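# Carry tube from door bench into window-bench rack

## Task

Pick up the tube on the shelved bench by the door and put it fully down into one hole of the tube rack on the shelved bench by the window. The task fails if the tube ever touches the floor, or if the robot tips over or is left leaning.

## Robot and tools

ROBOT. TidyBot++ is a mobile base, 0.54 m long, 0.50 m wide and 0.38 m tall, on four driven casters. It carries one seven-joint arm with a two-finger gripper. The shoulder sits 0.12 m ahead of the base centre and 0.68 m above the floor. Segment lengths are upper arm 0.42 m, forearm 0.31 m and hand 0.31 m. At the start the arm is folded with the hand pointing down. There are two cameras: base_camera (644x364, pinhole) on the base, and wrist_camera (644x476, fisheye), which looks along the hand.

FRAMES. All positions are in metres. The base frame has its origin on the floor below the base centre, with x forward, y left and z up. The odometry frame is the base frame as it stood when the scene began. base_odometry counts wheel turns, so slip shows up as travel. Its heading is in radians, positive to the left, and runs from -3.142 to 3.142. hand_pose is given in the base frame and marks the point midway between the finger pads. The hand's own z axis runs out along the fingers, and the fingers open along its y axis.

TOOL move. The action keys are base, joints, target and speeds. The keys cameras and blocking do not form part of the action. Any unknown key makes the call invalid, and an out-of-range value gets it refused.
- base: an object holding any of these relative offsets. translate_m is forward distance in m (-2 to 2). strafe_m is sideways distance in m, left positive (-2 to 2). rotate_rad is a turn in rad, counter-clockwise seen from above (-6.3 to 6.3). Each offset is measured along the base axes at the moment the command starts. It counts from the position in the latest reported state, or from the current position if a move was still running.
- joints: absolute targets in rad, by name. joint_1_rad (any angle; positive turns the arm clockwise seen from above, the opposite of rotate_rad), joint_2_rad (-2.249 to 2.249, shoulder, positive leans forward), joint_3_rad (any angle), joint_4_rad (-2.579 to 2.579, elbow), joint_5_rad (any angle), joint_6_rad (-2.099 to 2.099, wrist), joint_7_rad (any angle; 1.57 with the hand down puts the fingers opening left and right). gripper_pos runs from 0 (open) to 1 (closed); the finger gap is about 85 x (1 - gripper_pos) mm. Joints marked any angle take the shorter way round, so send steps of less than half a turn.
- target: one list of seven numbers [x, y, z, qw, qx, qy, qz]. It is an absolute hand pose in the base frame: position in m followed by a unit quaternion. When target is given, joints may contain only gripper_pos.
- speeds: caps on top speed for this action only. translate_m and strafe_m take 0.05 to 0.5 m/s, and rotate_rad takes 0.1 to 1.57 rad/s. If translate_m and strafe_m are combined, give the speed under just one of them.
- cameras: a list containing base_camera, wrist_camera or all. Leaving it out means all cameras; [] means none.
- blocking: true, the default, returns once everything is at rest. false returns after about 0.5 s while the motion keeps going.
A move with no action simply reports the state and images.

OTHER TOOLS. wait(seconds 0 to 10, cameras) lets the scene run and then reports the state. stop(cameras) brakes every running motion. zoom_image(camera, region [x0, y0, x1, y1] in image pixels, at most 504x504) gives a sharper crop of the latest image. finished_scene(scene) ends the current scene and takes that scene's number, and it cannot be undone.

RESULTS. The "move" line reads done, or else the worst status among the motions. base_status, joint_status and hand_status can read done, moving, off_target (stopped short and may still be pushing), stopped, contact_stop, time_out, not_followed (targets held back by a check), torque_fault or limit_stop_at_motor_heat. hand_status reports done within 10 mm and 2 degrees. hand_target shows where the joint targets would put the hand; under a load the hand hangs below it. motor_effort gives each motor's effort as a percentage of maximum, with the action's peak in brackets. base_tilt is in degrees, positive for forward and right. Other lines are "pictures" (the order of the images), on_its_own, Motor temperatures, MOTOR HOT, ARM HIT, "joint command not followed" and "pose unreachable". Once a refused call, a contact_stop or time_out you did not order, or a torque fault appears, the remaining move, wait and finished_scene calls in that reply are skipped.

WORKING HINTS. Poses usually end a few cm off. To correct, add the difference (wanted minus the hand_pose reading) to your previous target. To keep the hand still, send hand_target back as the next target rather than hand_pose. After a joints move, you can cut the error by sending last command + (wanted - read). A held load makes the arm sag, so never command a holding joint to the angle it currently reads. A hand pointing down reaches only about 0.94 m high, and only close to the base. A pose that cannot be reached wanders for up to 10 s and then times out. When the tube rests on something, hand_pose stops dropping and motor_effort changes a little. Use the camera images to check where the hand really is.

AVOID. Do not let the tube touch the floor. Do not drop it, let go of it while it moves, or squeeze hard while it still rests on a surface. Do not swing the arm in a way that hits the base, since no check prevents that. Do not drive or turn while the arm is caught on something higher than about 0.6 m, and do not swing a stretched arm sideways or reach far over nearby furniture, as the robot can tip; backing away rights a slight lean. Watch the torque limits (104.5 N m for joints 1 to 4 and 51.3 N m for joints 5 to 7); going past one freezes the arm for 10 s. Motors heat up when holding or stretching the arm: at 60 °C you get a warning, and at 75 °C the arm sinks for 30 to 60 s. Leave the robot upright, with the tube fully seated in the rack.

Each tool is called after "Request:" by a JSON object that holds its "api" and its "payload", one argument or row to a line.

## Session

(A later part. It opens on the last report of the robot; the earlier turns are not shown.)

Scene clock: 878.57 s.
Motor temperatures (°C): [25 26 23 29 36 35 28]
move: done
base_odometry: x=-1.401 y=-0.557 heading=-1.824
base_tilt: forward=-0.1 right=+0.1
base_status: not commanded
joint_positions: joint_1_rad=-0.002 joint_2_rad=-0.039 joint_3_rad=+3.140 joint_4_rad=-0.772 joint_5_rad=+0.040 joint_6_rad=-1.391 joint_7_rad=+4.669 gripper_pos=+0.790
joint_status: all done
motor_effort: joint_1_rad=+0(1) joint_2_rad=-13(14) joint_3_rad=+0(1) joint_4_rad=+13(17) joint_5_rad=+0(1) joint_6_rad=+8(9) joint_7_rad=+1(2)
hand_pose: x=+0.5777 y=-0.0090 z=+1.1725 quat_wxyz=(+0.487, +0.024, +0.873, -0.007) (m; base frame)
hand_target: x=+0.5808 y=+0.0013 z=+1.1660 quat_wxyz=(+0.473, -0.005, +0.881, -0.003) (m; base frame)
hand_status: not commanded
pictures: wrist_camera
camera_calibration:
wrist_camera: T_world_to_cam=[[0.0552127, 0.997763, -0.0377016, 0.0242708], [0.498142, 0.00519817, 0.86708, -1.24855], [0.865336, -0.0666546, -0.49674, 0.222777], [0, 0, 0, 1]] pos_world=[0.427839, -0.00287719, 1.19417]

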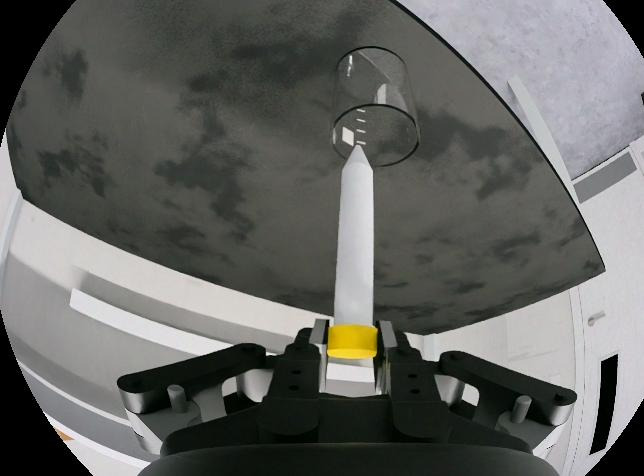

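Request:
{"api": "move", "payload": {
  "base": {"translate_m": -0.5},
  "speeds": {"translate_m": 0.3},
  "cameras": ["base_camera", "wrist_camera"]
}}

Scene clock: 904.70 s.
Motor temperatures (°C): [25 26 23 29 36 35 28]
move: done
base_odometry: x=-1.276 y=-0.073 heading=-1.823
base_tilt: forward=-0.1 right=+0.1
base_status: done
joint_positions: joint_1_rad=-0.002 joint_2_rad=-0.023 joint_3_rad=+3.140 joint_4_rad=-0.767 joint_5_rad=+0.040 joint_6_rad=-1.396 joint_7_rad=+4.669 gripper_pos=+0.790
joint_status: not commanded
motor_effort: joint_1_rad=-1(1) joint_2_rad=-13(17) joint_3_rad=+0(1) joint_4_rad=+13(14) joint_5_rad=+0(1) joint_6_rad=+8(8) joint_7_rad=+1(2)
hand_pose: x=+0.5842 y=-0.0090 z=+1.1661 quat_wxyz=(+0.480, +0.024, +0.877, -0.008) (m; base frame)
hand_target: x=+0.5808 y=+0.0013 z=+1.1660 quat_wxyz=(+0.473, -0.005, +0.881, -0.003) (m; base frame)
hand_status: not commanded
pictures: base_camera, wrist_camera
camera_calibration:
wrist_camera: T_world_to_cam=[[0.0547597, 0.997758, -0.038481, 0.0248599], [0.512191, 0.0050135, 0.858857, -1.24478], [0.857124, -0.0667403, -0.510768, 0.235165], [0, 0, 0, 1]] pos_world=[0.434638, -0.00286849, 1.19016]

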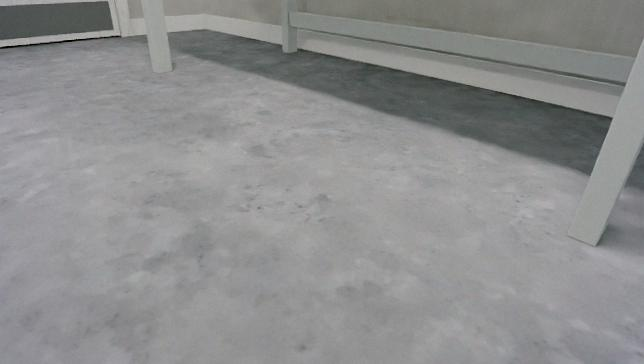

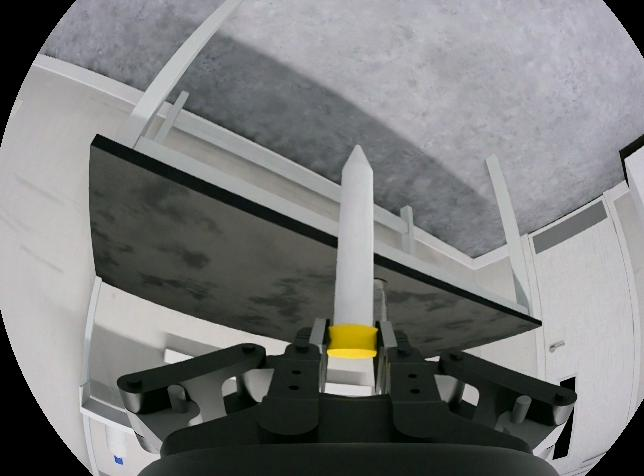

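Request:
{"api": "move", "payload": {
  "base": {"rotate_rad": 2.1},
  "speeds": {"rotate_rad": 0.8},
  "cameras": ["base_camera", "wrist_camera"]
}}

Scene clock: 915.90 s.
Motor temperatures (°C): [25 26 23 29 36 35 28]
move: done
base_odometry: x=-1.276 y=-0.073 heading=+0.276
base_tilt: forward=-0.1 right=+0.1
base_status: done
joint_positions: joint_1_rad=-0.002 joint_2_rad=-0.023 joint_3_rad=+3.140 joint_4_rad=-0.767 joint_5_rad=+0.040 joint_6_rad=-1.396 joint_7_rad=+4.669 gripper_pos=+0.790
joint_status: not commanded
motor_effort: joint_1_rad=-1(2) joint_2_rad=-14(15) joint_3_rad=+0(2) joint_4_rad=+13(14) joint_5_rad=+0(1) joint_6_rad=+7(8) joint_7_rad=+1(2)
hand_pose: x=+0.5842 y=-0.0092 z=+1.1661 quat_wxyz=(+0.480, +0.024, +0.877, -0.008) (m; base frame)
hand_target: x=+0.5808 y=+0.0013 z=+1.1660 quat_wxyz=(+0.473, -0.005, +0.881, -0.003) (m; base frame)
hand_status: not commanded
pictures: base_camera, wrist_camera
camera_calibration:
wrist_camera: T_world_to_cam=[[0.0551702, 0.997735, -0.038481, 0.0248111], [0.512193, 0.00480277, 0.858857, -1.24478], [0.857097, -0.067093, -0.510768, 0.235168], [0, 0, 0, 1]] pos_world=[0.434637, -0.00299836, 1.19016]

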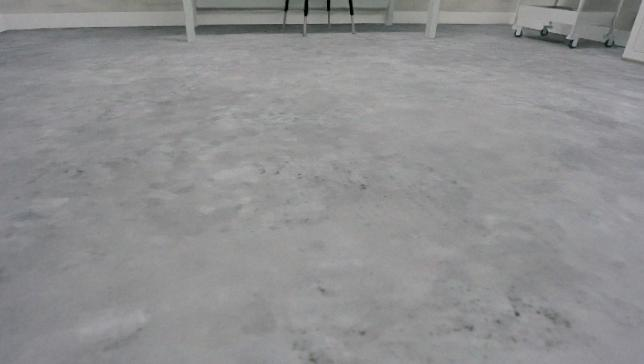

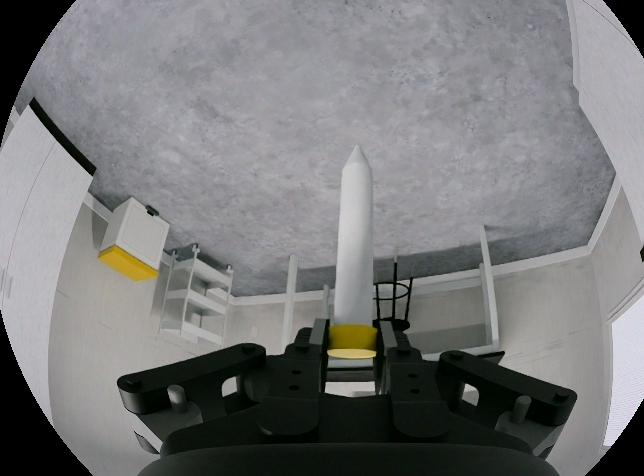

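Request:
{"api": "move", "payload": {
  "base": {"translate_m": 1.62, "strafe_m": -0.30, "rotate_rad": 0.30},
  "speeds": {"translate_m": 0.45, "rotate_rad": 0.3},
  "cameras": ["base_camera", "wrist_camera"]
}}

Scene clock: 955.17 s.
Motor temperatures (°C): [25 26 23 29 36 35 28]
move: done
base_odometry: x=+0.364 y=+0.080 heading=+0.577
base_tilt: forward=-0.1 right=+0.1
base_status: done
joint_positions: joint_1_rad=-0.002 joint_2_rad=-0.021 joint_3_rad=+3.140 joint_4_rad=-0.766 joint_5_rad=+0.040 joint_6_rad=-1.397 joint_7_rad=+4.669 gripper_pos=+0.790
joint_status: not commanded
motor_effort: joint_1_rad=-1(2) joint_2_rad=-14(17) joint_3_rad=+0(2) joint_4_rad=+13(14) joint_5_rad=+0(1) joint_6_rad=+8(8) joint_7_rad=+2(2)
hand_pose: x=+0.5852 y=-0.0092 z=+1.1653 quat_wxyz=(+0.479, +0.024, +0.877, -0.008) (m; base frame)
hand_target: x=+0.5808 y=+0.0013 z=+1.1660 quat_wxyz=(+0.473, -0.005, +0.881, -0.003) (m; base frame)
hand_status: not commanded
pictures: base_camera, wrist_camera
camera_calibration:
wrist_camera: T_world_to_cam=[[0.055258, 0.997727, -0.0385718, 0.0248501], [0.513797, 0.00471004, 0.857899, -1.24445], [0.856131, -0.0672239, -0.512368, 0.236363], [0, 0, 0, 1]] pos_world=[0.435664, -0.00304291, 1.18968]

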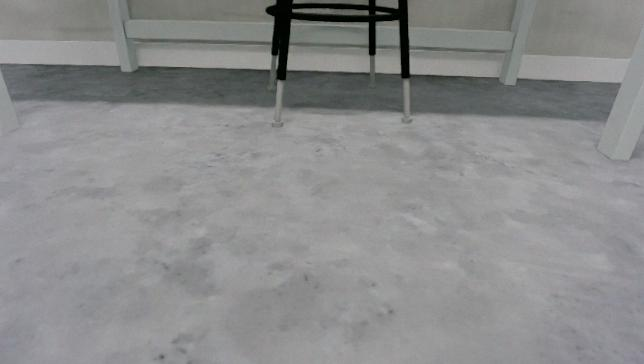

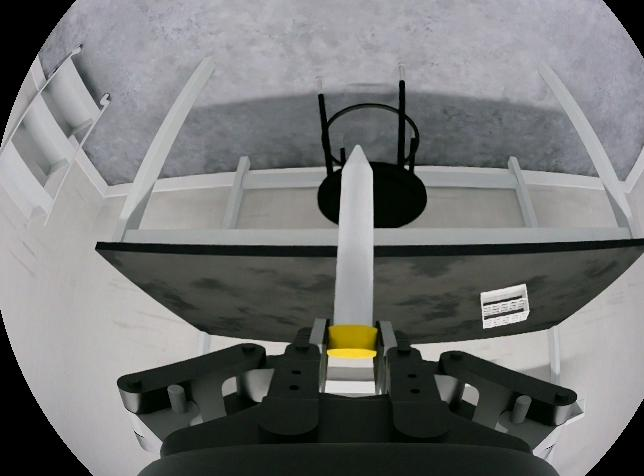

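Request:
{"api": "zoom_image", "payload": {
  "camera": "wrist_camera",
  "region": [460, 260, 560, 350]
}}

Scaled by 5.040.

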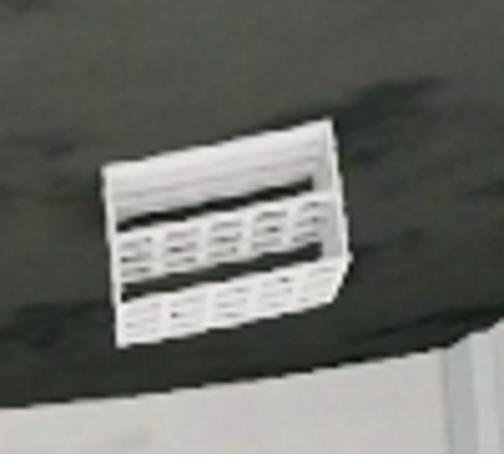

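Request:
{"api": "move", "payload": {
  "base": {"translate_m": 0.42, "strafe_m": 0.345},
  "speeds": {"translate_m": 0.35},
  "cameras": ["wrist_camera"]
}}

Request:
{"api": "zoom_image", "payload": {
  "camera": "wrist_camera",
  "region": [270, 130, 440, 300]
}}

Scene clock: 993.40 s.
Motor temperatures (°C): [25 26 23 29 36 35 28]
move: done
base_odometry: x=+0.528 y=+0.599 heading=+0.576
base_tilt: forward=-0.1 right=+0.1
base_status: done
joint_positions: joint_1_rad=-0.002 joint_2_rad=-0.020 joint_3_rad=+3.140 joint_4_rad=-0.766 joint_5_rad=+0.040 joint_6_rad=-1.397 joint_7_rad=+4.669 gripper_pos=+0.790
joint_status: not commanded
motor_effort: joint_1_rad=+0(1) joint_2_rad=-13(16) joint_3_rad=+0(1) joint_4_rad=+13(14) joint_5_rad=+0(1) joint_6_rad=+7(8) joint_7_rad=+1(2)
hand_pose: x=+0.5854 y=-0.0092 z=+1.1651 quat_wxyz=(+0.479, +0.024, +0.877, -0.008) (m; base frame)
hand_target: x=+0.5808 y=+0.0013 z=+1.1660 quat_wxyz=(+0.473, -0.005, +0.881, -0.003) (m; base frame)
hand_status: not commanded
pictures: wrist_camera
camera_calibration:
wrist_camera: T_world_to_cam=[[0.055211, 0.997727, -0.0386459, 0.0249408], [0.514259, 0.00476165, 0.857622, -1.24438], [0.855856, -0.0672241, -0.512827, 0.236712], [0, 0, 0, 1]] pos_world=[0.435963, -0.00304598, 1.18956]

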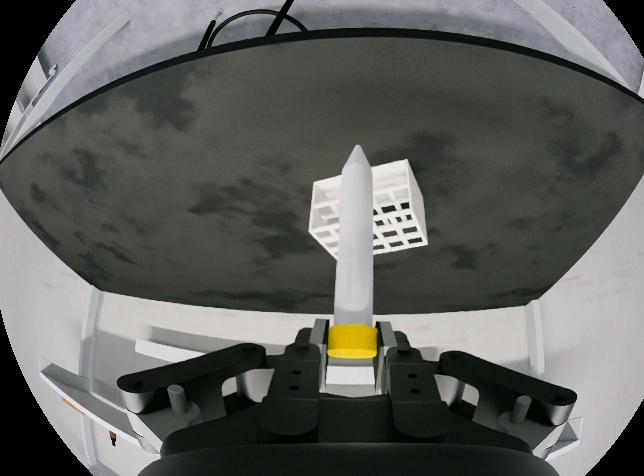

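Scaled by 2.965.

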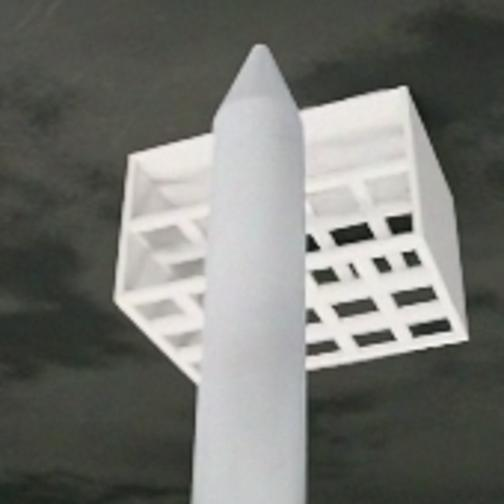

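Request:
{"api": "move", "payload": {
  "joints": {"joint_2_rad": -0.157, "joint_4_rad": -1.141, "joint_6_rad": -1.054},
  "base": {"translate_m": 0.1, "strafe_m": -0.075},
  "speeds": {"translate_m": 0.2},
  "cameras": ["wrist_camera"]
}}

Request:
{"api": "zoom_image", "payload": {
  "camera": "wrist_camera",
  "region": [310, 90, 510, 270]
}}

Scene clock: 1205.87 s.
Motor temperatures (°C): [25 26 23 29 36 35 28]
move: done
base_odometry: x=+0.653 y=+0.590 heading=+0.577
base_tilt: forward=-0.1 right=+0.1
base_status: done
joint_positions: joint_1_rad=-0.002 joint_2_rad=-0.146 joint_3_rad=+3.140 joint_4_rad=-1.108 joint_5_rad=+0.040 joint_6_rad=-1.106 joint_7_rad=+4.669 gripper_pos=+0.790
joint_status: all done
motor_effort: joint_1_rad=+0(1) joint_2_rad=-12(17) joint_3_rad=+0(1) joint_4_rad=+15(17) joint_5_rad=+0(1) joint_6_rad=+8(8) joint_7_rad=+1(2)
hand_pose: x=+0.5892 y=-0.0080 z=+1.1297 quat_wxyz=(+0.512, +0.018, +0.859, -0.008) (m; base frame)
hand_target: x=+0.5929 y=+0.0013 z=+1.1313 quat_wxyz=(+0.524, -0.005, +0.852, -0.003) (m; base frame)
hand_status: not commanded
pictures: wrist_camera
camera_calibration:
wrist_camera: T_world_to_cam=[[0.0495061, 0.997876, -0.0423453, 0.0296581], [0.448769, 0.0156524, 0.893511, -1.21784], [0.892275, -0.0632375, -0.447041, 0.119687], [0, 0, 0, 1]] pos_world=[0.438268, -0.0029642, 1.14292]

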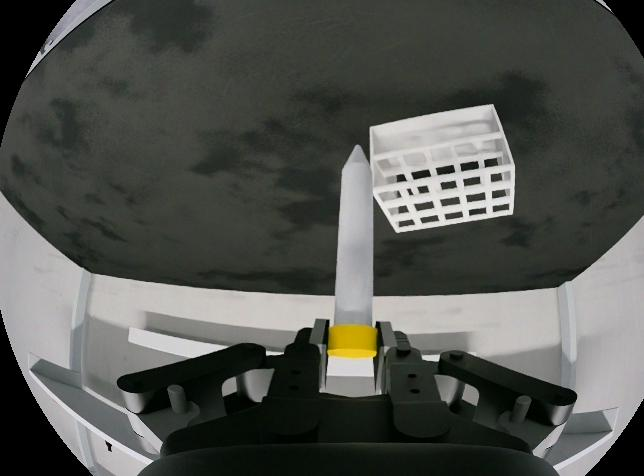

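Scaled by 2.520.

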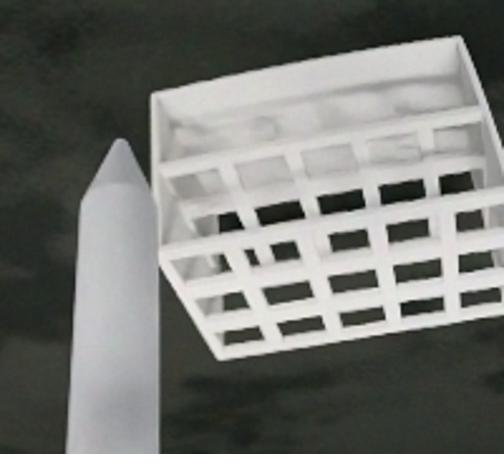

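Request:
{"api": "zoom_image", "payload": {
  "camera": "wrist_camera",
  "region": [360, 95, 520, 240]
}}

Scaled by 3.150.

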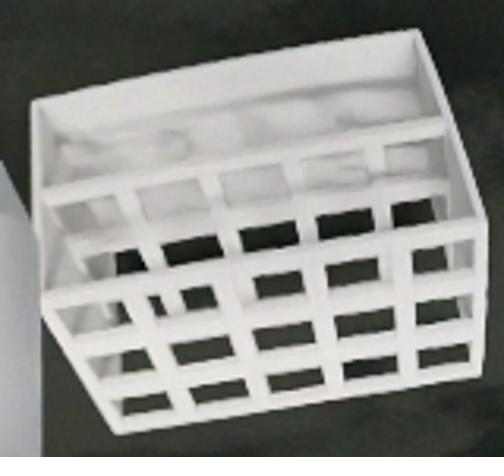

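Request:
{"api": "zoom_image", "payload": {
  "camera": "wrist_camera",
  "region": [365, 150, 445, 240]
}}

Request:
{"api": "zoom_image", "payload": {
  "camera": "wrist_camera",
  "region": [440, 140, 520, 230]
}}

Scaled by 5.600.

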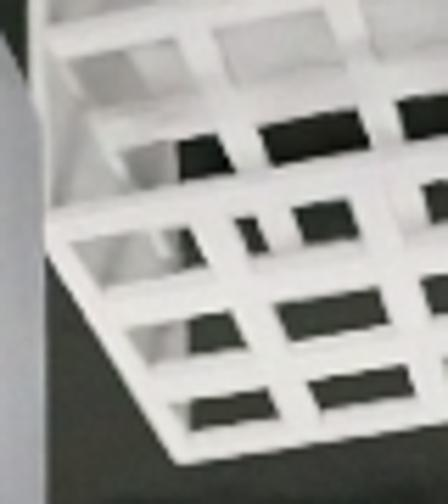

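Scaled by 5.600.

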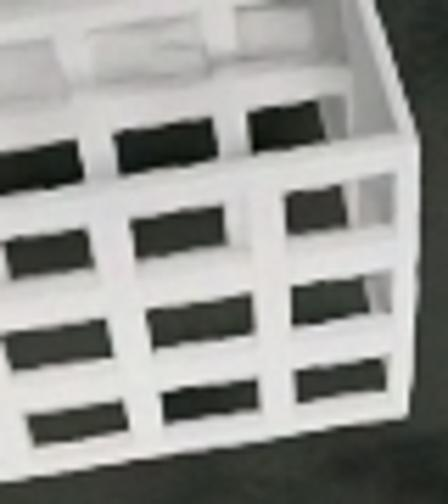

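Request:
{"api": "move", "payload": {
  "base": {"translate_m": 0.09, "strafe_m": 0.05},
  "speeds": {"translate_m": 0.15},
  "cameras": ["wrist_camera"]
}}

Request:
{"api": "zoom_image", "payload": {
  "camera": "wrist_camera",
  "region": [290, 80, 460, 240]
}}

Scene clock: 1468.27 s.
Motor temperatures (°C): [25 26 23 28 35 35 28]
move: done
base_odometry: x=+0.702 y=+0.682 heading=+0.576
base_tilt: forward=-0.1 right=+0.1
base_status: done
joint_positions: joint_1_rad=-0.001 joint_2_rad=-0.156 joint_3_rad=+3.140 joint_4_rad=-1.109 joint_5_rad=+0.040 joint_6_rad=-1.101 joint_7_rad=+4.669 gripper_pos=+0.790
joint_status: not commanded
motor_effort: joint_1_rad=-1(2) joint_2_rad=-12(15) joint_3_rad=+0(2) joint_4_rad=+15(16) joint_5_rad=+0(0) joint_6_rad=+8(8) joint_7_rad=+1(2)
hand_pose: x=+0.5854 y=-0.0080 z=+1.1353 quat_wxyz=(+0.518, +0.018, +0.855, -0.008) (m; base frame)
hand_target: x=+0.5929 y=+0.0013 z=+1.1313 quat_wxyz=(+0.524, -0.005, +0.852, -0.003) (m; base frame)
hand_status: not commanded
pictures: wrist_camera
camera_calibration:
wrist_camera: T_world_to_cam=[[0.0499664, 0.997879, -0.041731, 0.0291084], [0.436238, 0.0157813, 0.899693, -1.22078], [0.898443, -0.0631591, -0.434524, 0.107786], [0, 0, 0, 1]] pos_world=[0.434256, -0.00297356, 1.14637]

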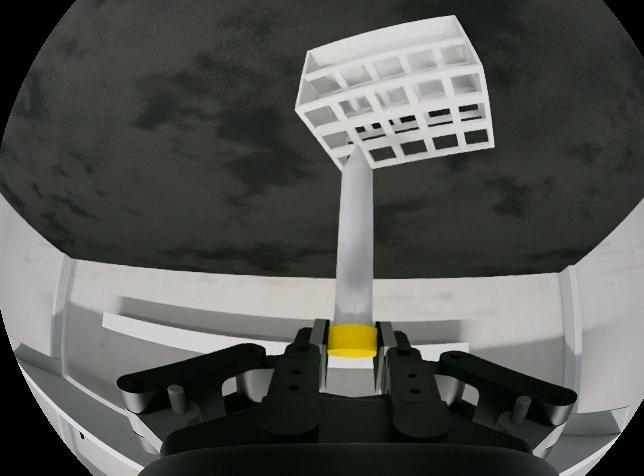

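Scaled by 2.965.

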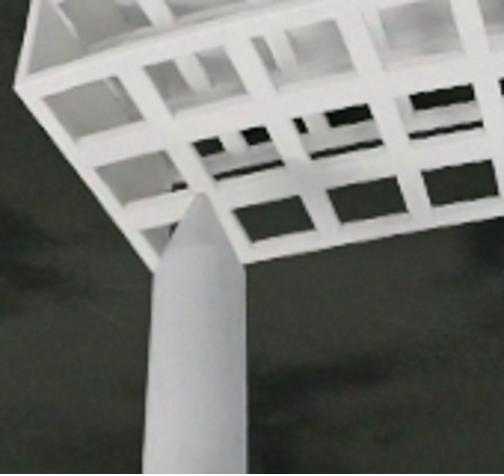

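Request:
{"api": "move", "payload": {
  "joints": {"joint_2_rad": -0.191, "joint_4_rad": -1.228, "joint_6_rad": -0.997},
  "cameras": ["wrist_camera"]
}}

Request:
{"api": "zoom_image", "payload": {
  "camera": "wrist_camera",
  "region": [290, 80, 460, 240]
}}

Scene clock: 1519.57 s.
Motor temperatures (°C): [25 26 23 28 35 35 28]
move: done
base_odometry: x=+0.702 y=+0.682 heading=+0.576
base_tilt: forward=-0.1 right=+0.1
base_status: not commanded
joint_positions: joint_1_rad=-0.001 joint_2_rad=-0.175 joint_3_rad=+3.140 joint_4_rad=-1.195 joint_5_rad=+0.040 joint_6_rad=-1.049 joint_7_rad=+4.669 gripper_pos=+0.790
joint_status: all done
motor_effort: joint_1_rad=-1(1) joint_2_rad=-11(12) joint_3_rad=+0(1) joint_4_rad=+16(17) joint_5_rad=+0(1) joint_6_rad=+8(8) joint_7_rad=+1(1)
hand_pose: x=+0.5870 y=-0.0077 z=+1.1123 quat_wxyz=(+0.511, +0.017, +0.859, -0.008) (m; base frame)
hand_target: x=+0.5882 y=+0.0013 z=+1.1158 quat_wxyz=(+0.526, -0.005, +0.851, -0.003) (m; base frame)
hand_status: not commanded
pictures: wrist_camera
camera_calibration:
wrist_camera: T_world_to_cam=[[0.0475915, 0.99791, -0.0437054, 0.031331], [0.449524, 0.0176764, 0.893093, -1.20123], [0.891999, -0.0621502, -0.447744, 0.11479], [0, 0, 0, 1]] pos_world=[0.4361, -0.00289783, 1.12558]

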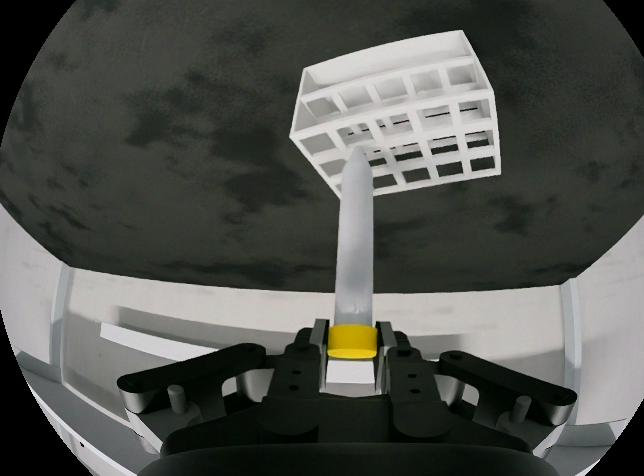

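Scaled by 2.965.

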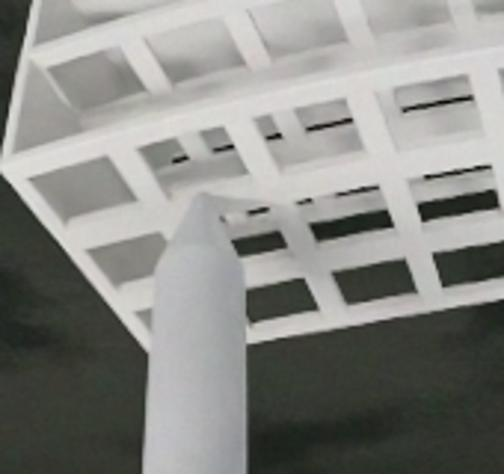

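Request:
{"api": "zoom_image", "payload": {
  "camera": "wrist_camera",
  "region": [325, 120, 405, 190]
}}

Scaled by 6.300.

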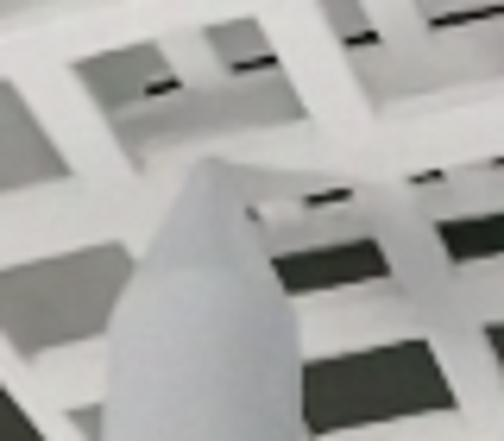

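Request:
{"api": "move", "payload": {
  "base": {"translate_m": -0.006},
  "speeds": {"translate_m": 0.1},
  "cameras": ["wrist_camera"]
}}

Request:
{"api": "zoom_image", "payload": {
  "camera": "wrist_camera",
  "region": [325, 110, 405, 190]
}}

Scene clock: 1598.87 s.
Motor temperatures (°C): [25 26 22 28 35 35 28]
move: done
base_odometry: x=+0.697 y=+0.678 heading=+0.576
base_tilt: forward=-0.1 right=+0.1
base_status: done
joint_positions: joint_1_rad=-0.001 joint_2_rad=-0.185 joint_3_rad=+3.140 joint_4_rad=-1.196 joint_5_rad=+0.040 joint_6_rad=-1.045 joint_7_rad=+4.669 gripper_pos=+0.790
joint_status: not commanded
motor_effort: joint_1_rad=+0(1) joint_2_rad=-11(17) joint_3_rad=+0(2) joint_4_rad=+16(17) joint_5_rad=+0(1) joint_6_rad=+8(8) joint_7_rad=+0(2)
hand_pose: x=+0.5832 y=-0.0076 z=+1.1172 quat_wxyz=(+0.517, +0.017, +0.856, -0.008) (m; base frame)
hand_target: x=+0.5882 y=+0.0013 z=+1.1158 quat_wxyz=(+0.526, -0.005, +0.851, -0.003) (m; base frame)
hand_status: not commanded
pictures: wrist_camera
camera_calibration:
wrist_camera: T_world_to_cam=[[0.0480104, 0.997914, -0.0431683, 0.0308714], [0.438604, 0.0177665, 0.898505, -1.20364], [0.897397, -0.0620714, -0.436836, 0.105108], [0, 0, 0, 1]] pos_world=[0.432116, -0.00289842, 1.12872]

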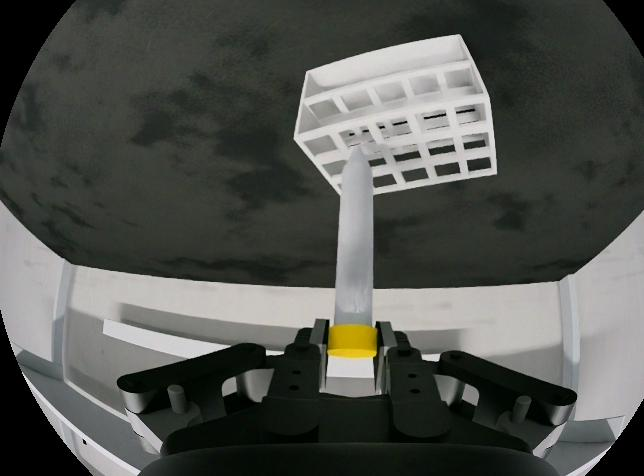

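Scaled by 6.300.

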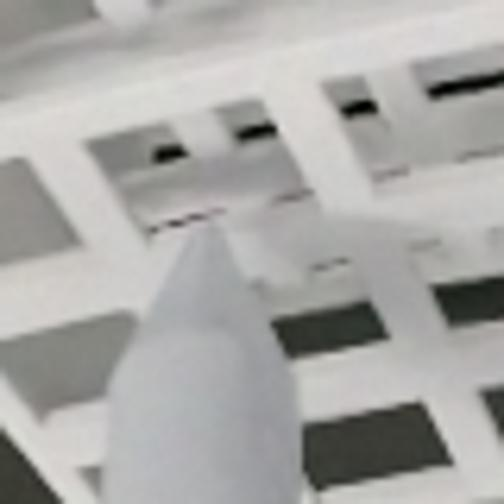

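Request:
{"api": "move", "payload": {
  "cameras": ["wrist_camera"]
}}

Request:
{"api": "zoom_image", "payload": {
  "camera": "wrist_camera",
  "region": [315, 90, 415, 190]
}}

Scene clock: 1639.97 s.
Motor temperatures (°C): [25 26 22 28 35 35 28]
base_odometry: x=+0.697 y=+0.678 heading=+0.576
base_tilt: forward=-0.1 right=+0.0
base_status: done
joint_positions: joint_1_rad=-0.001 joint_2_rad=-0.185 joint_3_rad=+3.140 joint_4_rad=-1.196 joint_5_rad=+0.040 joint_6_rad=-1.045 joint_7_rad=+4.669 gripper_pos=+0.790
joint_status: not commanded
motor_effort: joint_1_rad=-1(1) joint_2_rad=-11(17) joint_3_rad=+0(2) joint_4_rad=+15(17) joint_5_rad=+0(1) joint_6_rad=+8(8) joint_7_rad=+1(2)
hand_pose: x=+0.5832 y=-0.0076 z=+1.1173 quat_wxyz=(+0.517, +0.017, +0.856, -0.008) (m; base frame)
hand_target: x=+0.5882 y=+0.0013 z=+1.1158 quat_wxyz=(+0.526, -0.005, +0.851, -0.003) (m; base frame)
hand_status: not commanded
pictures: wrist_camera
camera_calibration:
wrist_camera: T_world_to_cam=[[0.048011, 0.997914, -0.0431665, 0.0308689], [0.43855, 0.0177683, 0.898531, -1.20366], [0.897424, -0.06207, -0.436781, 0.105031], [0, 0, 0, 1]] pos_world=[0.432124, -0.0028983, 1.12873]

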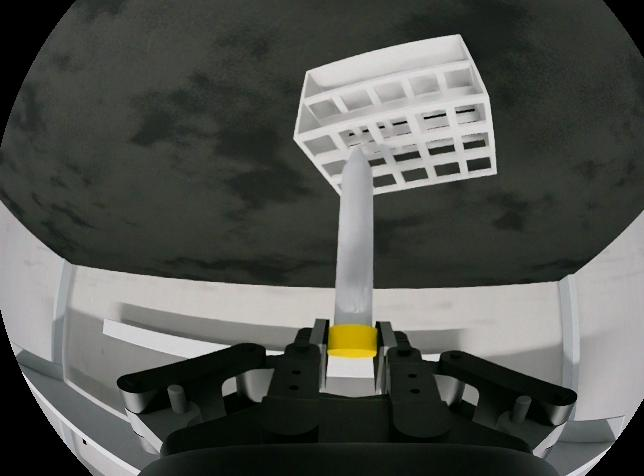

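Scaled by 5.040.

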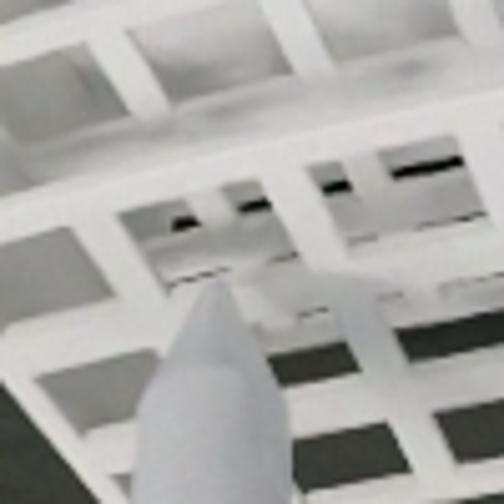

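Request:
{"api": "move", "payload": {
  "joints": {"joint_2_rad": -0.195, "joint_4_rad": -1.247, "joint_6_rad": -0.983},
  "cameras": ["wrist_camera"]
}}

Request:
{"api": "zoom_image", "payload": {
  "camera": "wrist_camera",
  "region": [315, 90, 415, 190]
}}

Scene clock: 1678.13 s.
Motor temperatures (°C): [25 26 22 28 35 35 28]
move: done
base_odometry: x=+0.697 y=+0.678 heading=+0.576
base_tilt: forward=-0.1 right=+0.0
base_status: not commanded
joint_positions: joint_1_rad=-0.001 joint_2_rad=-0.186 joint_3_rad=+3.140 joint_4_rad=-1.214 joint_5_rad=+0.040 joint_6_rad=-1.031 joint_7_rad=+4.669 gripper_pos=+0.790
joint_status: all done
motor_effort: joint_1_rad=+0(1) joint_2_rad=-11(12) joint_3_rad=+0(1) joint_4_rad=+16(16) joint_5_rad=+0(1) joint_6_rad=+8(8) joint_7_rad=+1(2)
hand_pose: x=+0.5852 y=-0.0075 z=+1.1118 quat_wxyz=(+0.516, +0.017, +0.857, -0.008) (m; base frame)
hand_target: x=+0.5888 y=+0.0013 z=+1.1111 quat_wxyz=(+0.525, -0.005, +0.851, -0.003) (m; base frame)
hand_status: not commanded
pictures: wrist_camera
camera_calibration:
wrist_camera: T_world_to_cam=[[0.0473956, 0.997924, -0.0436108, 0.0312921], [0.440833, 0.0182809, 0.897403, -1.19971], [0.896337, -0.061758, -0.439051, 0.104023], [0, 0, 0, 1]] pos_world=[0.434151, -0.00287101, 1.12366]

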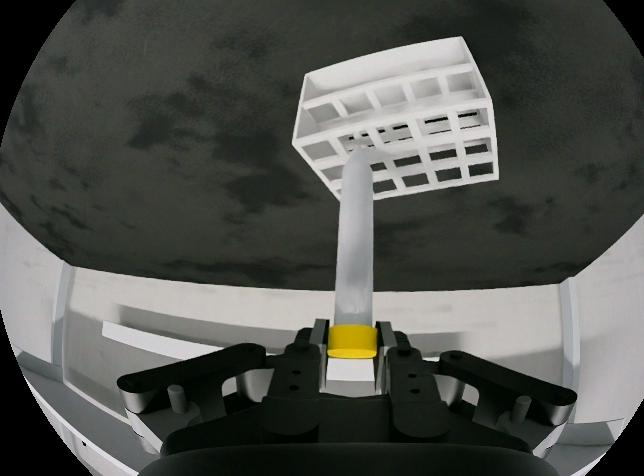

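Scaled by 5.040.

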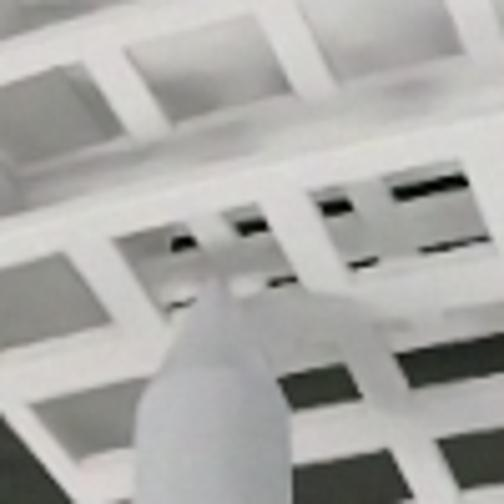

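Request:
{"api": "zoom_image", "payload": {
  "camera": "wrist_camera",
  "region": [330, 120, 400, 180]
}}

Scaled by 7.200.

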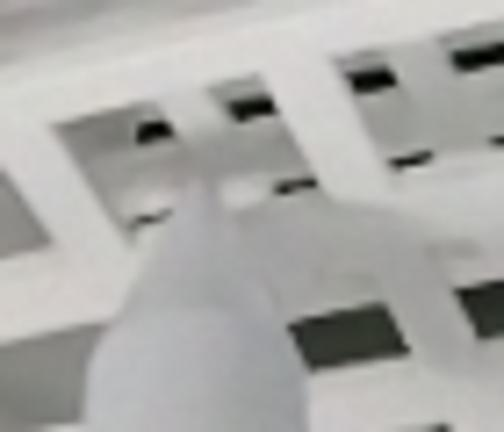

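Request:
{"api": "move", "payload": {
  "joints": {"joint_2_rad": -0.2, "joint_4_rad": -1.266, "joint_6_rad": -0.971},
  "cameras": ["wrist_camera"]
}}

Request:
{"api": "zoom_image", "payload": {
  "camera": "wrist_camera",
  "region": [330, 120, 400, 180]
}}

Scene clock: 1750.13 s.
Motor temperatures (°C): [25 26 22 28 35 35 28]
move: done
base_odometry: x=+0.697 y=+0.678 heading=+0.576
base_tilt: forward=-0.1 right=+0.0
base_status: not commanded
joint_positions: joint_1_rad=-0.001 joint_2_rad=-0.189 joint_3_rad=+3.140 joint_4_rad=-1.233 joint_5_rad=+0.040 joint_6_rad=-1.018 joint_7_rad=+4.669 gripper_pos=+0.790
joint_status: all done
motor_effort: joint_1_rad=+0(1) joint_2_rad=-11(12) joint_3_rad=+0(1) joint_4_rad=+16(17) joint_5_rad=+0(1) joint_6_rad=+8(8) joint_7_rad=+0(2)
hand_pose: x=+0.5861 y=-0.0075 z=+1.1061 quat_wxyz=(+0.514, +0.017, +0.858, -0.008) (m; base frame)
hand_target: x=+0.5886 y=+0.0013 z=+1.1063 quat_wxyz=(+0.525, -0.005, +0.851, -0.003) (m; base frame)
hand_status: not commanded
pictures: wrist_camera
camera_calibration:
wrist_camera: T_world_to_cam=[[0.0468027, 0.997932, -0.0440678, 0.0317721], [0.444434, 0.0187058, 0.895616, -1.19514], [0.894588, -0.0615024, -0.442639, 0.105706], [0, 0, 0, 1]] pos_world=[0.435112, -0.00284903, 1.11858]

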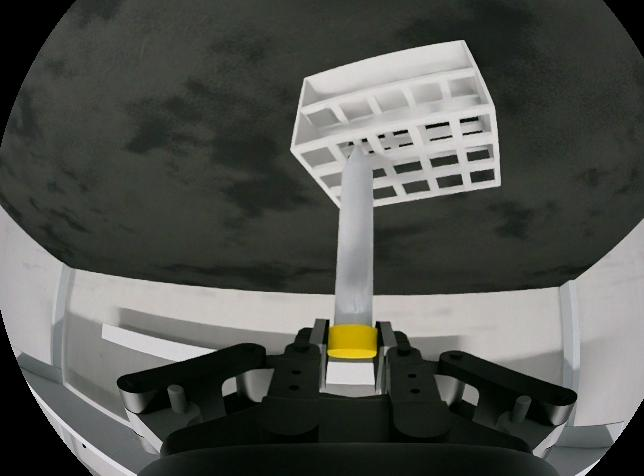

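Scaled by 7.200.

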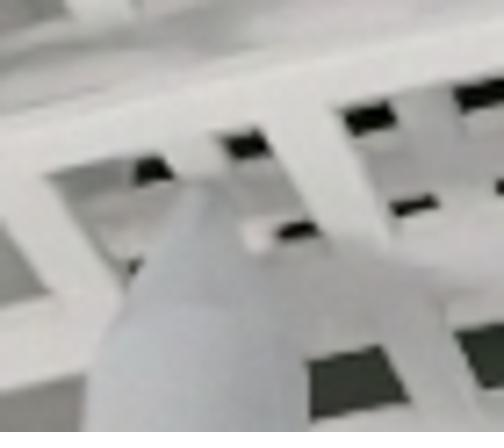

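Request:
{"api": "move", "payload": {
  "joints": {"joint_2_rad": -0.189, "joint_4_rad": -1.233, "joint_6_rad": -1.018},
  "cameras": []
}}

Request:
{"api": "move", "payload": {
  "base": {"strafe_m": -0.0012},
  "cameras": ["wrist_camera"]
}}

Request:
{"api": "zoom_image", "payload": {
  "camera": "wrist_camera",
  "region": [330, 120, 400, 180]
}}

Scene clock: 1793.17 s.
Motor temperatures (°C): [25 26 22 28 35 35 28]
move: done
base_odometry: x=+0.697 y=+0.678 heading=+0.576
base_tilt: forward=-0.1 right=+0.1
base_status: not commanded
joint_positions: joint_1_rad=-0.001 joint_2_rad=-0.189 joint_3_rad=+3.140 joint_4_rad=-1.233 joint_5_rad=+0.040 joint_6_rad=-1.021 joint_7_rad=+4.669 gripper_pos=+0.790
joint_status: all done
motor_effort: joint_1_rad=-1(1) joint_2_rad=-11(12) joint_3_rad=+0(1) joint_4_rad=+16(16) joint_5_rad=+0(1) joint_6_rad=+8(8) joint_7_rad=+1(2)
hand_pose: x=+0.5857 y=-0.0075 z=+1.1054 quat_wxyz=(+0.513, +0.017, +0.858, -0.008) (m; base frame)
hand_target: x=+0.5862 y=+0.0013 z=+1.1063 quat_wxyz=(+0.514, -0.005, +0.858, -0.003) (m; base frame)
hand_status: not commanded
pictures: none
No camera images: "cameras" was empty.

Scene clock: 1793.60 s.
Motor temperatures (°C): [25 26 22 28 35 35 28]
move: done
base_odometry: x=+0.697 y=+0.677 heading=+0.577
base_tilt: forward=-0.1 right=+0.1
base_status: done
joint_positions: joint_1_rad=-0.001 joint_2_rad=-0.189 joint_3_rad=+3.140 joint_4_rad=-1.233 joint_5_rad=+0.040 joint_6_rad=-1.021 joint_7_rad=+4.669 gripper_pos=+0.790
joint_status: not commanded
motor_effort: joint_1_rad=+0(2) joint_2_rad=-9(14) joint_3_rad=+0(2) joint_4_rad=+15(17) joint_5_rad=+0(1) joint_6_rad=+8(8) joint_7_rad=+1(2)
hand_pose: x=+0.5856 y=-0.0075 z=+1.1055 quat_wxyz=(+0.513, +0.017, +0.858, -0.008) (m; base frame)
hand_target: x=+0.5862 y=+0.0013 z=+1.1063 quat_wxyz=(+0.514, -0.005, +0.858, -0.003) (m; base frame)
hand_status: not commanded
pictures: wrist_camera
camera_calibration:
wrist_camera: T_world_to_cam=[[0.0469048, 0.997924, -0.0441408, 0.0318619], [0.446732, 0.0185675, 0.894475, -1.19443], [0.893437, -0.0616743, -0.444934, 0.109059], [0, 0, 0, 1]] pos_world=[0.434656, -0.00289206, 1.11831]

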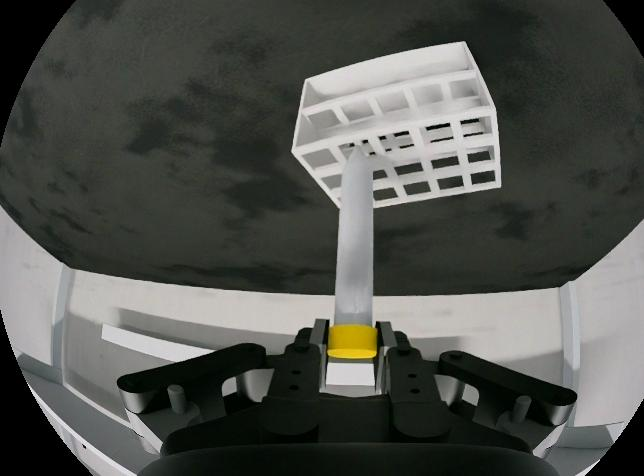

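Scaled by 7.200.

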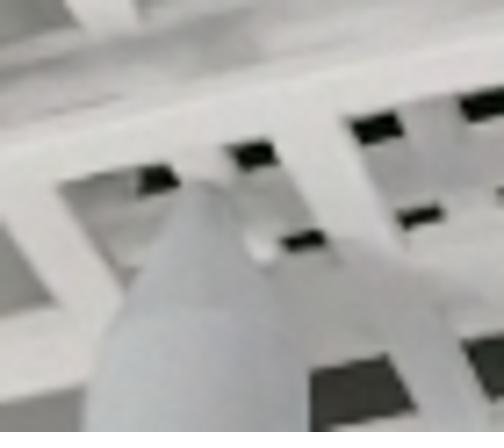

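Request:
{"api": "move", "payload": {
  "joints": {"joint_2_rad": -0.208, "joint_4_rad": -1.297, "joint_6_rad": -0.949},
  "cameras": ["wrist_camera"]
}}

Request:
{"api": "zoom_image", "payload": {
  "camera": "wrist_camera",
  "region": [330, 120, 400, 180]
}}

Scene clock: 1819.67 s.
Motor temperatures (°C): [25 26 22 28 35 35 28]
move: done
base_odometry: x=+0.697 y=+0.677 heading=+0.577
base_tilt: forward=-0.1 right=+0.1
base_status: not commanded
joint_positions: joint_1_rad=-0.001 joint_2_rad=-0.196 joint_3_rad=+3.140 joint_4_rad=-1.268 joint_5_rad=+0.040 joint_6_rad=-0.988 joint_7_rad=+4.669 gripper_pos=+0.790
joint_status: all done
motor_effort: joint_1_rad=-1(1) joint_2_rad=-11(12) joint_3_rad=+0(1) joint_4_rad=+16(17) joint_5_rad=+0(0) joint_6_rad=+8(9) joint_7_rad=+0(2)
hand_pose: x=+0.5878 y=-0.0073 z=+1.0987 quat_wxyz=(+0.515, +0.016, +0.857, -0.008) (m; base frame)
hand_target: x=+0.5886 y=+0.0013 z=+1.0990 quat_wxyz=(+0.524, -0.005, +0.852, -0.003) (m; base frame)
hand_status: not commanded
pictures: wrist_camera
camera_calibration:
wrist_camera: T_world_to_cam=[[0.045983, 0.997949, -0.0445456, 0.032219], [0.442075, 0.0196592, 0.896762, -1.18909], [0.895798, -0.0609284, -0.440265, 0.0976325], [0, 0, 0, 1]] pos_world=[0.436728, -0.00282773, 1.11075]

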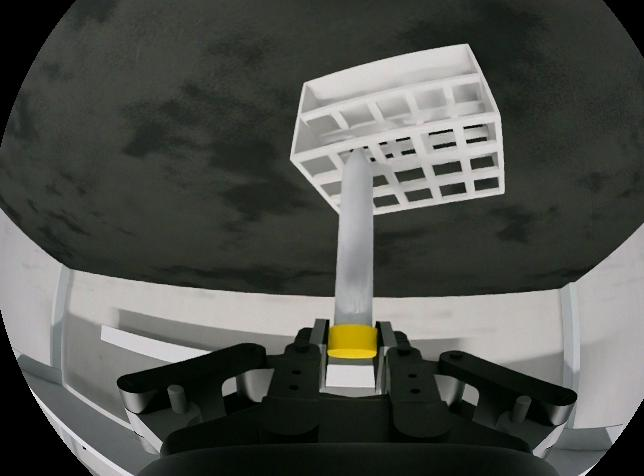

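Scaled by 7.200.

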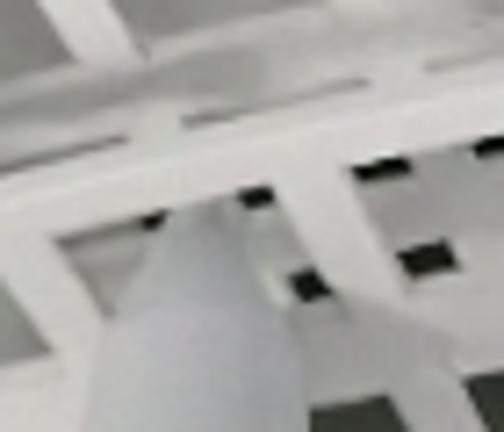

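Request:
{"api": "move", "payload": {
  "joints": {"joint_2_rad": -0.216, "joint_4_rad": -1.32, "joint_6_rad": -0.936},
  "cameras": ["wrist_camera"]
}}

Request:
{"api": "zoom_image", "payload": {
  "camera": "wrist_camera",
  "region": [330, 120, 400, 180]
}}

Scene clock: 1837.07 s.
Motor temperatures (°C): [25 26 22 28 35 35 28]
move: done
base_odometry: x=+0.697 y=+0.677 heading=+0.577
base_tilt: forward=-0.1 right=+0.0
base_status: not commanded
joint_positions: joint_1_rad=-0.001 joint_2_rad=-0.202 joint_3_rad=+3.140 joint_4_rad=-1.288 joint_5_rad=+0.040 joint_6_rad=-0.980 joint_7_rad=+4.669 gripper_pos=+0.790
joint_status: all done
motor_effort: joint_1_rad=+0(1) joint_2_rad=-11(11) joint_3_rad=+0(0) joint_4_rad=+16(17) joint_5_rad=+0(0) joint_6_rad=+8(8) joint_7_rad=+0(1)
hand_pose: x=+0.5864 y=-0.0073 z=+1.0928 quat_wxyz=(+0.513, +0.016, +0.858, -0.008) (m; base frame)
hand_target: x=+0.5872 y=+0.0013 z=+1.0935 quat_wxyz=(+0.523, -0.005, +0.852, -0.003) (m; base frame)
hand_status: not commanded
pictures: wrist_camera
camera_calibration:
wrist_camera: T_world_to_cam=[[0.0454494, 0.997953, -0.0449852, 0.0327602], [0.447003, 0.0199555, 0.89431, -1.18345], [0.893377, -0.0607543, -0.445181, 0.103077], [0, 0, 0, 1]] pos_world=[0.435429, -0.00281457, 1.10573]

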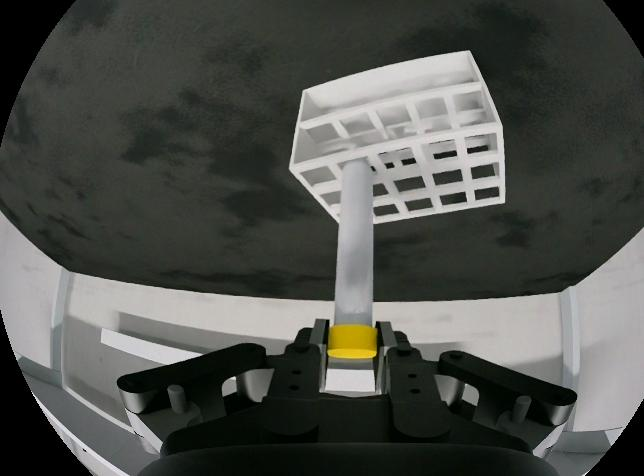

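Scaled by 7.200.

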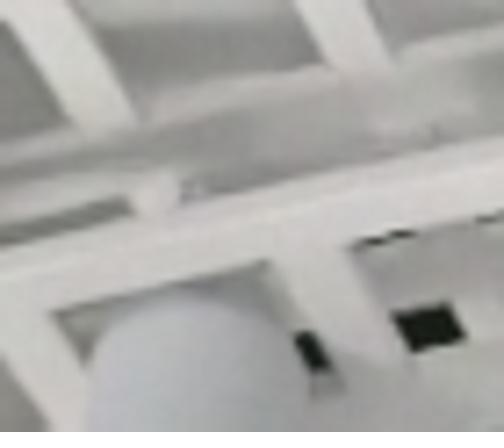

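Request:
{"api": "move", "payload": {
  "joints": {"joint_2_rad": -0.229, "joint_4_rad": -1.37, "joint_6_rad": -0.896},
  "cameras": ["wrist_camera"]
}}

Request:
{"api": "zoom_image", "payload": {
  "camera": "wrist_camera",
  "region": [320, 120, 404, 192]
}}

Scene clock: 1857.67 s.
Motor temperatures (°C): [25 26 22 28 35 35 28]
move: done
base_odometry: x=+0.697 y=+0.677 heading=+0.577
base_tilt: forward=-0.1 right=+0.1
base_status: not commanded
joint_positions: joint_1_rad=-0.001 joint_2_rad=-0.215 joint_3_rad=+3.140 joint_4_rad=-1.337 joint_5_rad=+0.040 joint_6_rad=-0.944 joint_7_rad=+4.669 gripper_pos=+0.790
joint_status: all done
motor_effort: joint_1_rad=+0(1) joint_2_rad=-10(12) joint_3_rad=+0(0) joint_4_rad=+16(17) joint_5_rad=+0(1) joint_6_rad=+8(9) joint_7_rad=+1(1)
hand_pose: x=+0.5863 y=-0.0070 z=+1.0813 quat_wxyz=(+0.512, +0.015, +0.859, -0.008) (m; base frame)
hand_target: x=+0.5873 y=+0.0013 z=+1.0826 quat_wxyz=(+0.525, -0.005, +0.851, -0.003) (m; base frame)
hand_status: not commanded
pictures: wrist_camera
camera_calibration:
wrist_camera: T_world_to_cam=[[0.0441463, 0.99798, -0.0456869, 0.0335147], [0.447575, 0.0211278, 0.893997, -1.17308], [0.893156, -0.059915, -0.445738, 0.0988367], [0, 0, 0, 1]] pos_world=[0.435285, -0.00274061, 1.09432]

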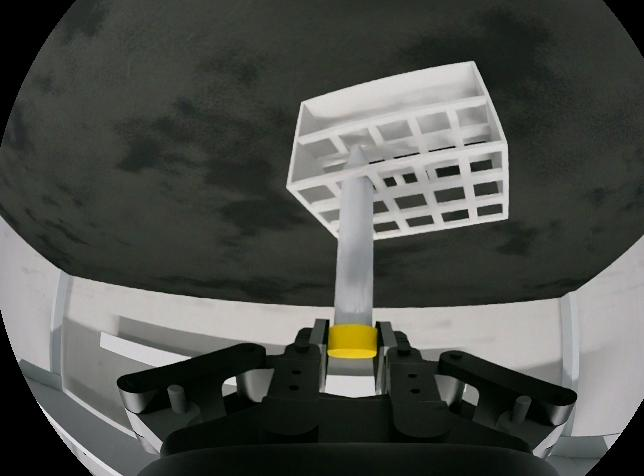

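Scaled by 6.000.

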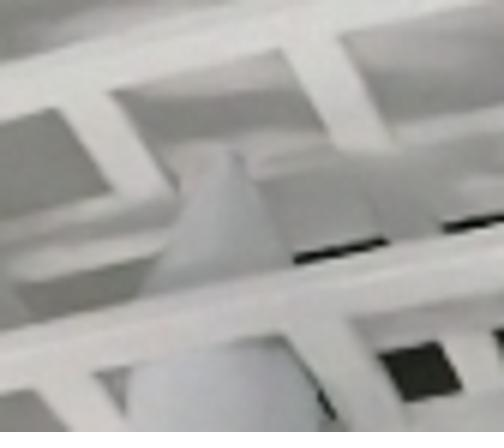

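Request:
{"api": "move", "payload": {
  "joints": {"joint_2_rad": -0.2405, "joint_4_rad": -1.417, "joint_6_rad": -0.857},
  "cameras": ["wrist_camera"]
}}

Request:
{"api": "zoom_image", "payload": {
  "camera": "wrist_camera",
  "region": [320, 120, 404, 192]
}}

Scene clock: 1875.97 s.
Motor temperatures (°C): [25 26 22 28 35 35 28]
move: done
base_odometry: x=+0.697 y=+0.677 heading=+0.577
base_tilt: forward=-0.1 right=+0.0
base_status: not commanded
joint_positions: joint_1_rad=-0.001 joint_2_rad=-0.226 joint_3_rad=+3.140 joint_4_rad=-1.384 joint_5_rad=+0.040 joint_6_rad=-0.905 joint_7_rad=+4.669 gripper_pos=+0.790
joint_status: all done
motor_effort: joint_1_rad=-1(1) joint_2_rad=-10(12) joint_3_rad=+0(0) joint_4_rad=+16(18) joint_5_rad=+0(1) joint_6_rad=+8(9) joint_7_rad=+0(2)
hand_pose: x=+0.5868 y=-0.0067 z=+1.0708 quat_wxyz=(+0.514, +0.014, +0.858, -0.008) (m; base frame)
hand_target: x=+0.5876 y=+0.0013 z=+1.0723 quat_wxyz=(+0.526, -0.005, +0.850, -0.003) (m; base frame)
hand_status: not commanded
pictures: wrist_camera
camera_calibration:
wrist_camera: T_world_to_cam=[[0.0428735, 0.998011, -0.0462225, 0.0340382], [0.445005, 0.0223462, 0.895249, -1.16378], [0.894501, -0.0589517, -0.443162, 0.0901466], [0, 0, 0, 1]] pos_world=[0.435793, -0.00265007, 1.0834]

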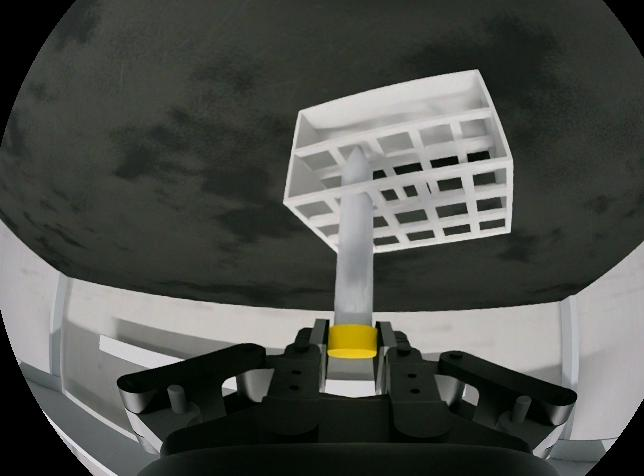

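Scaled by 6.000.

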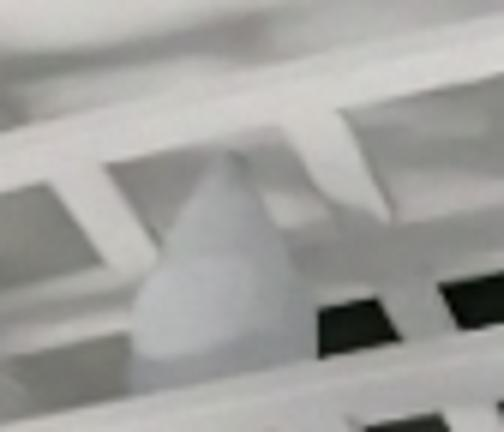

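Request:
{"api": "zoom_image", "payload": {
  "camera": "wrist_camera",
  "region": [310, 170, 410, 240]
}}

Scaled by 5.040.

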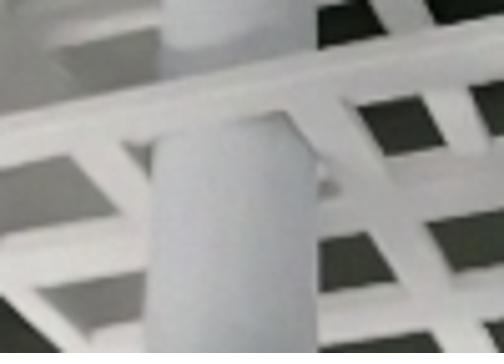

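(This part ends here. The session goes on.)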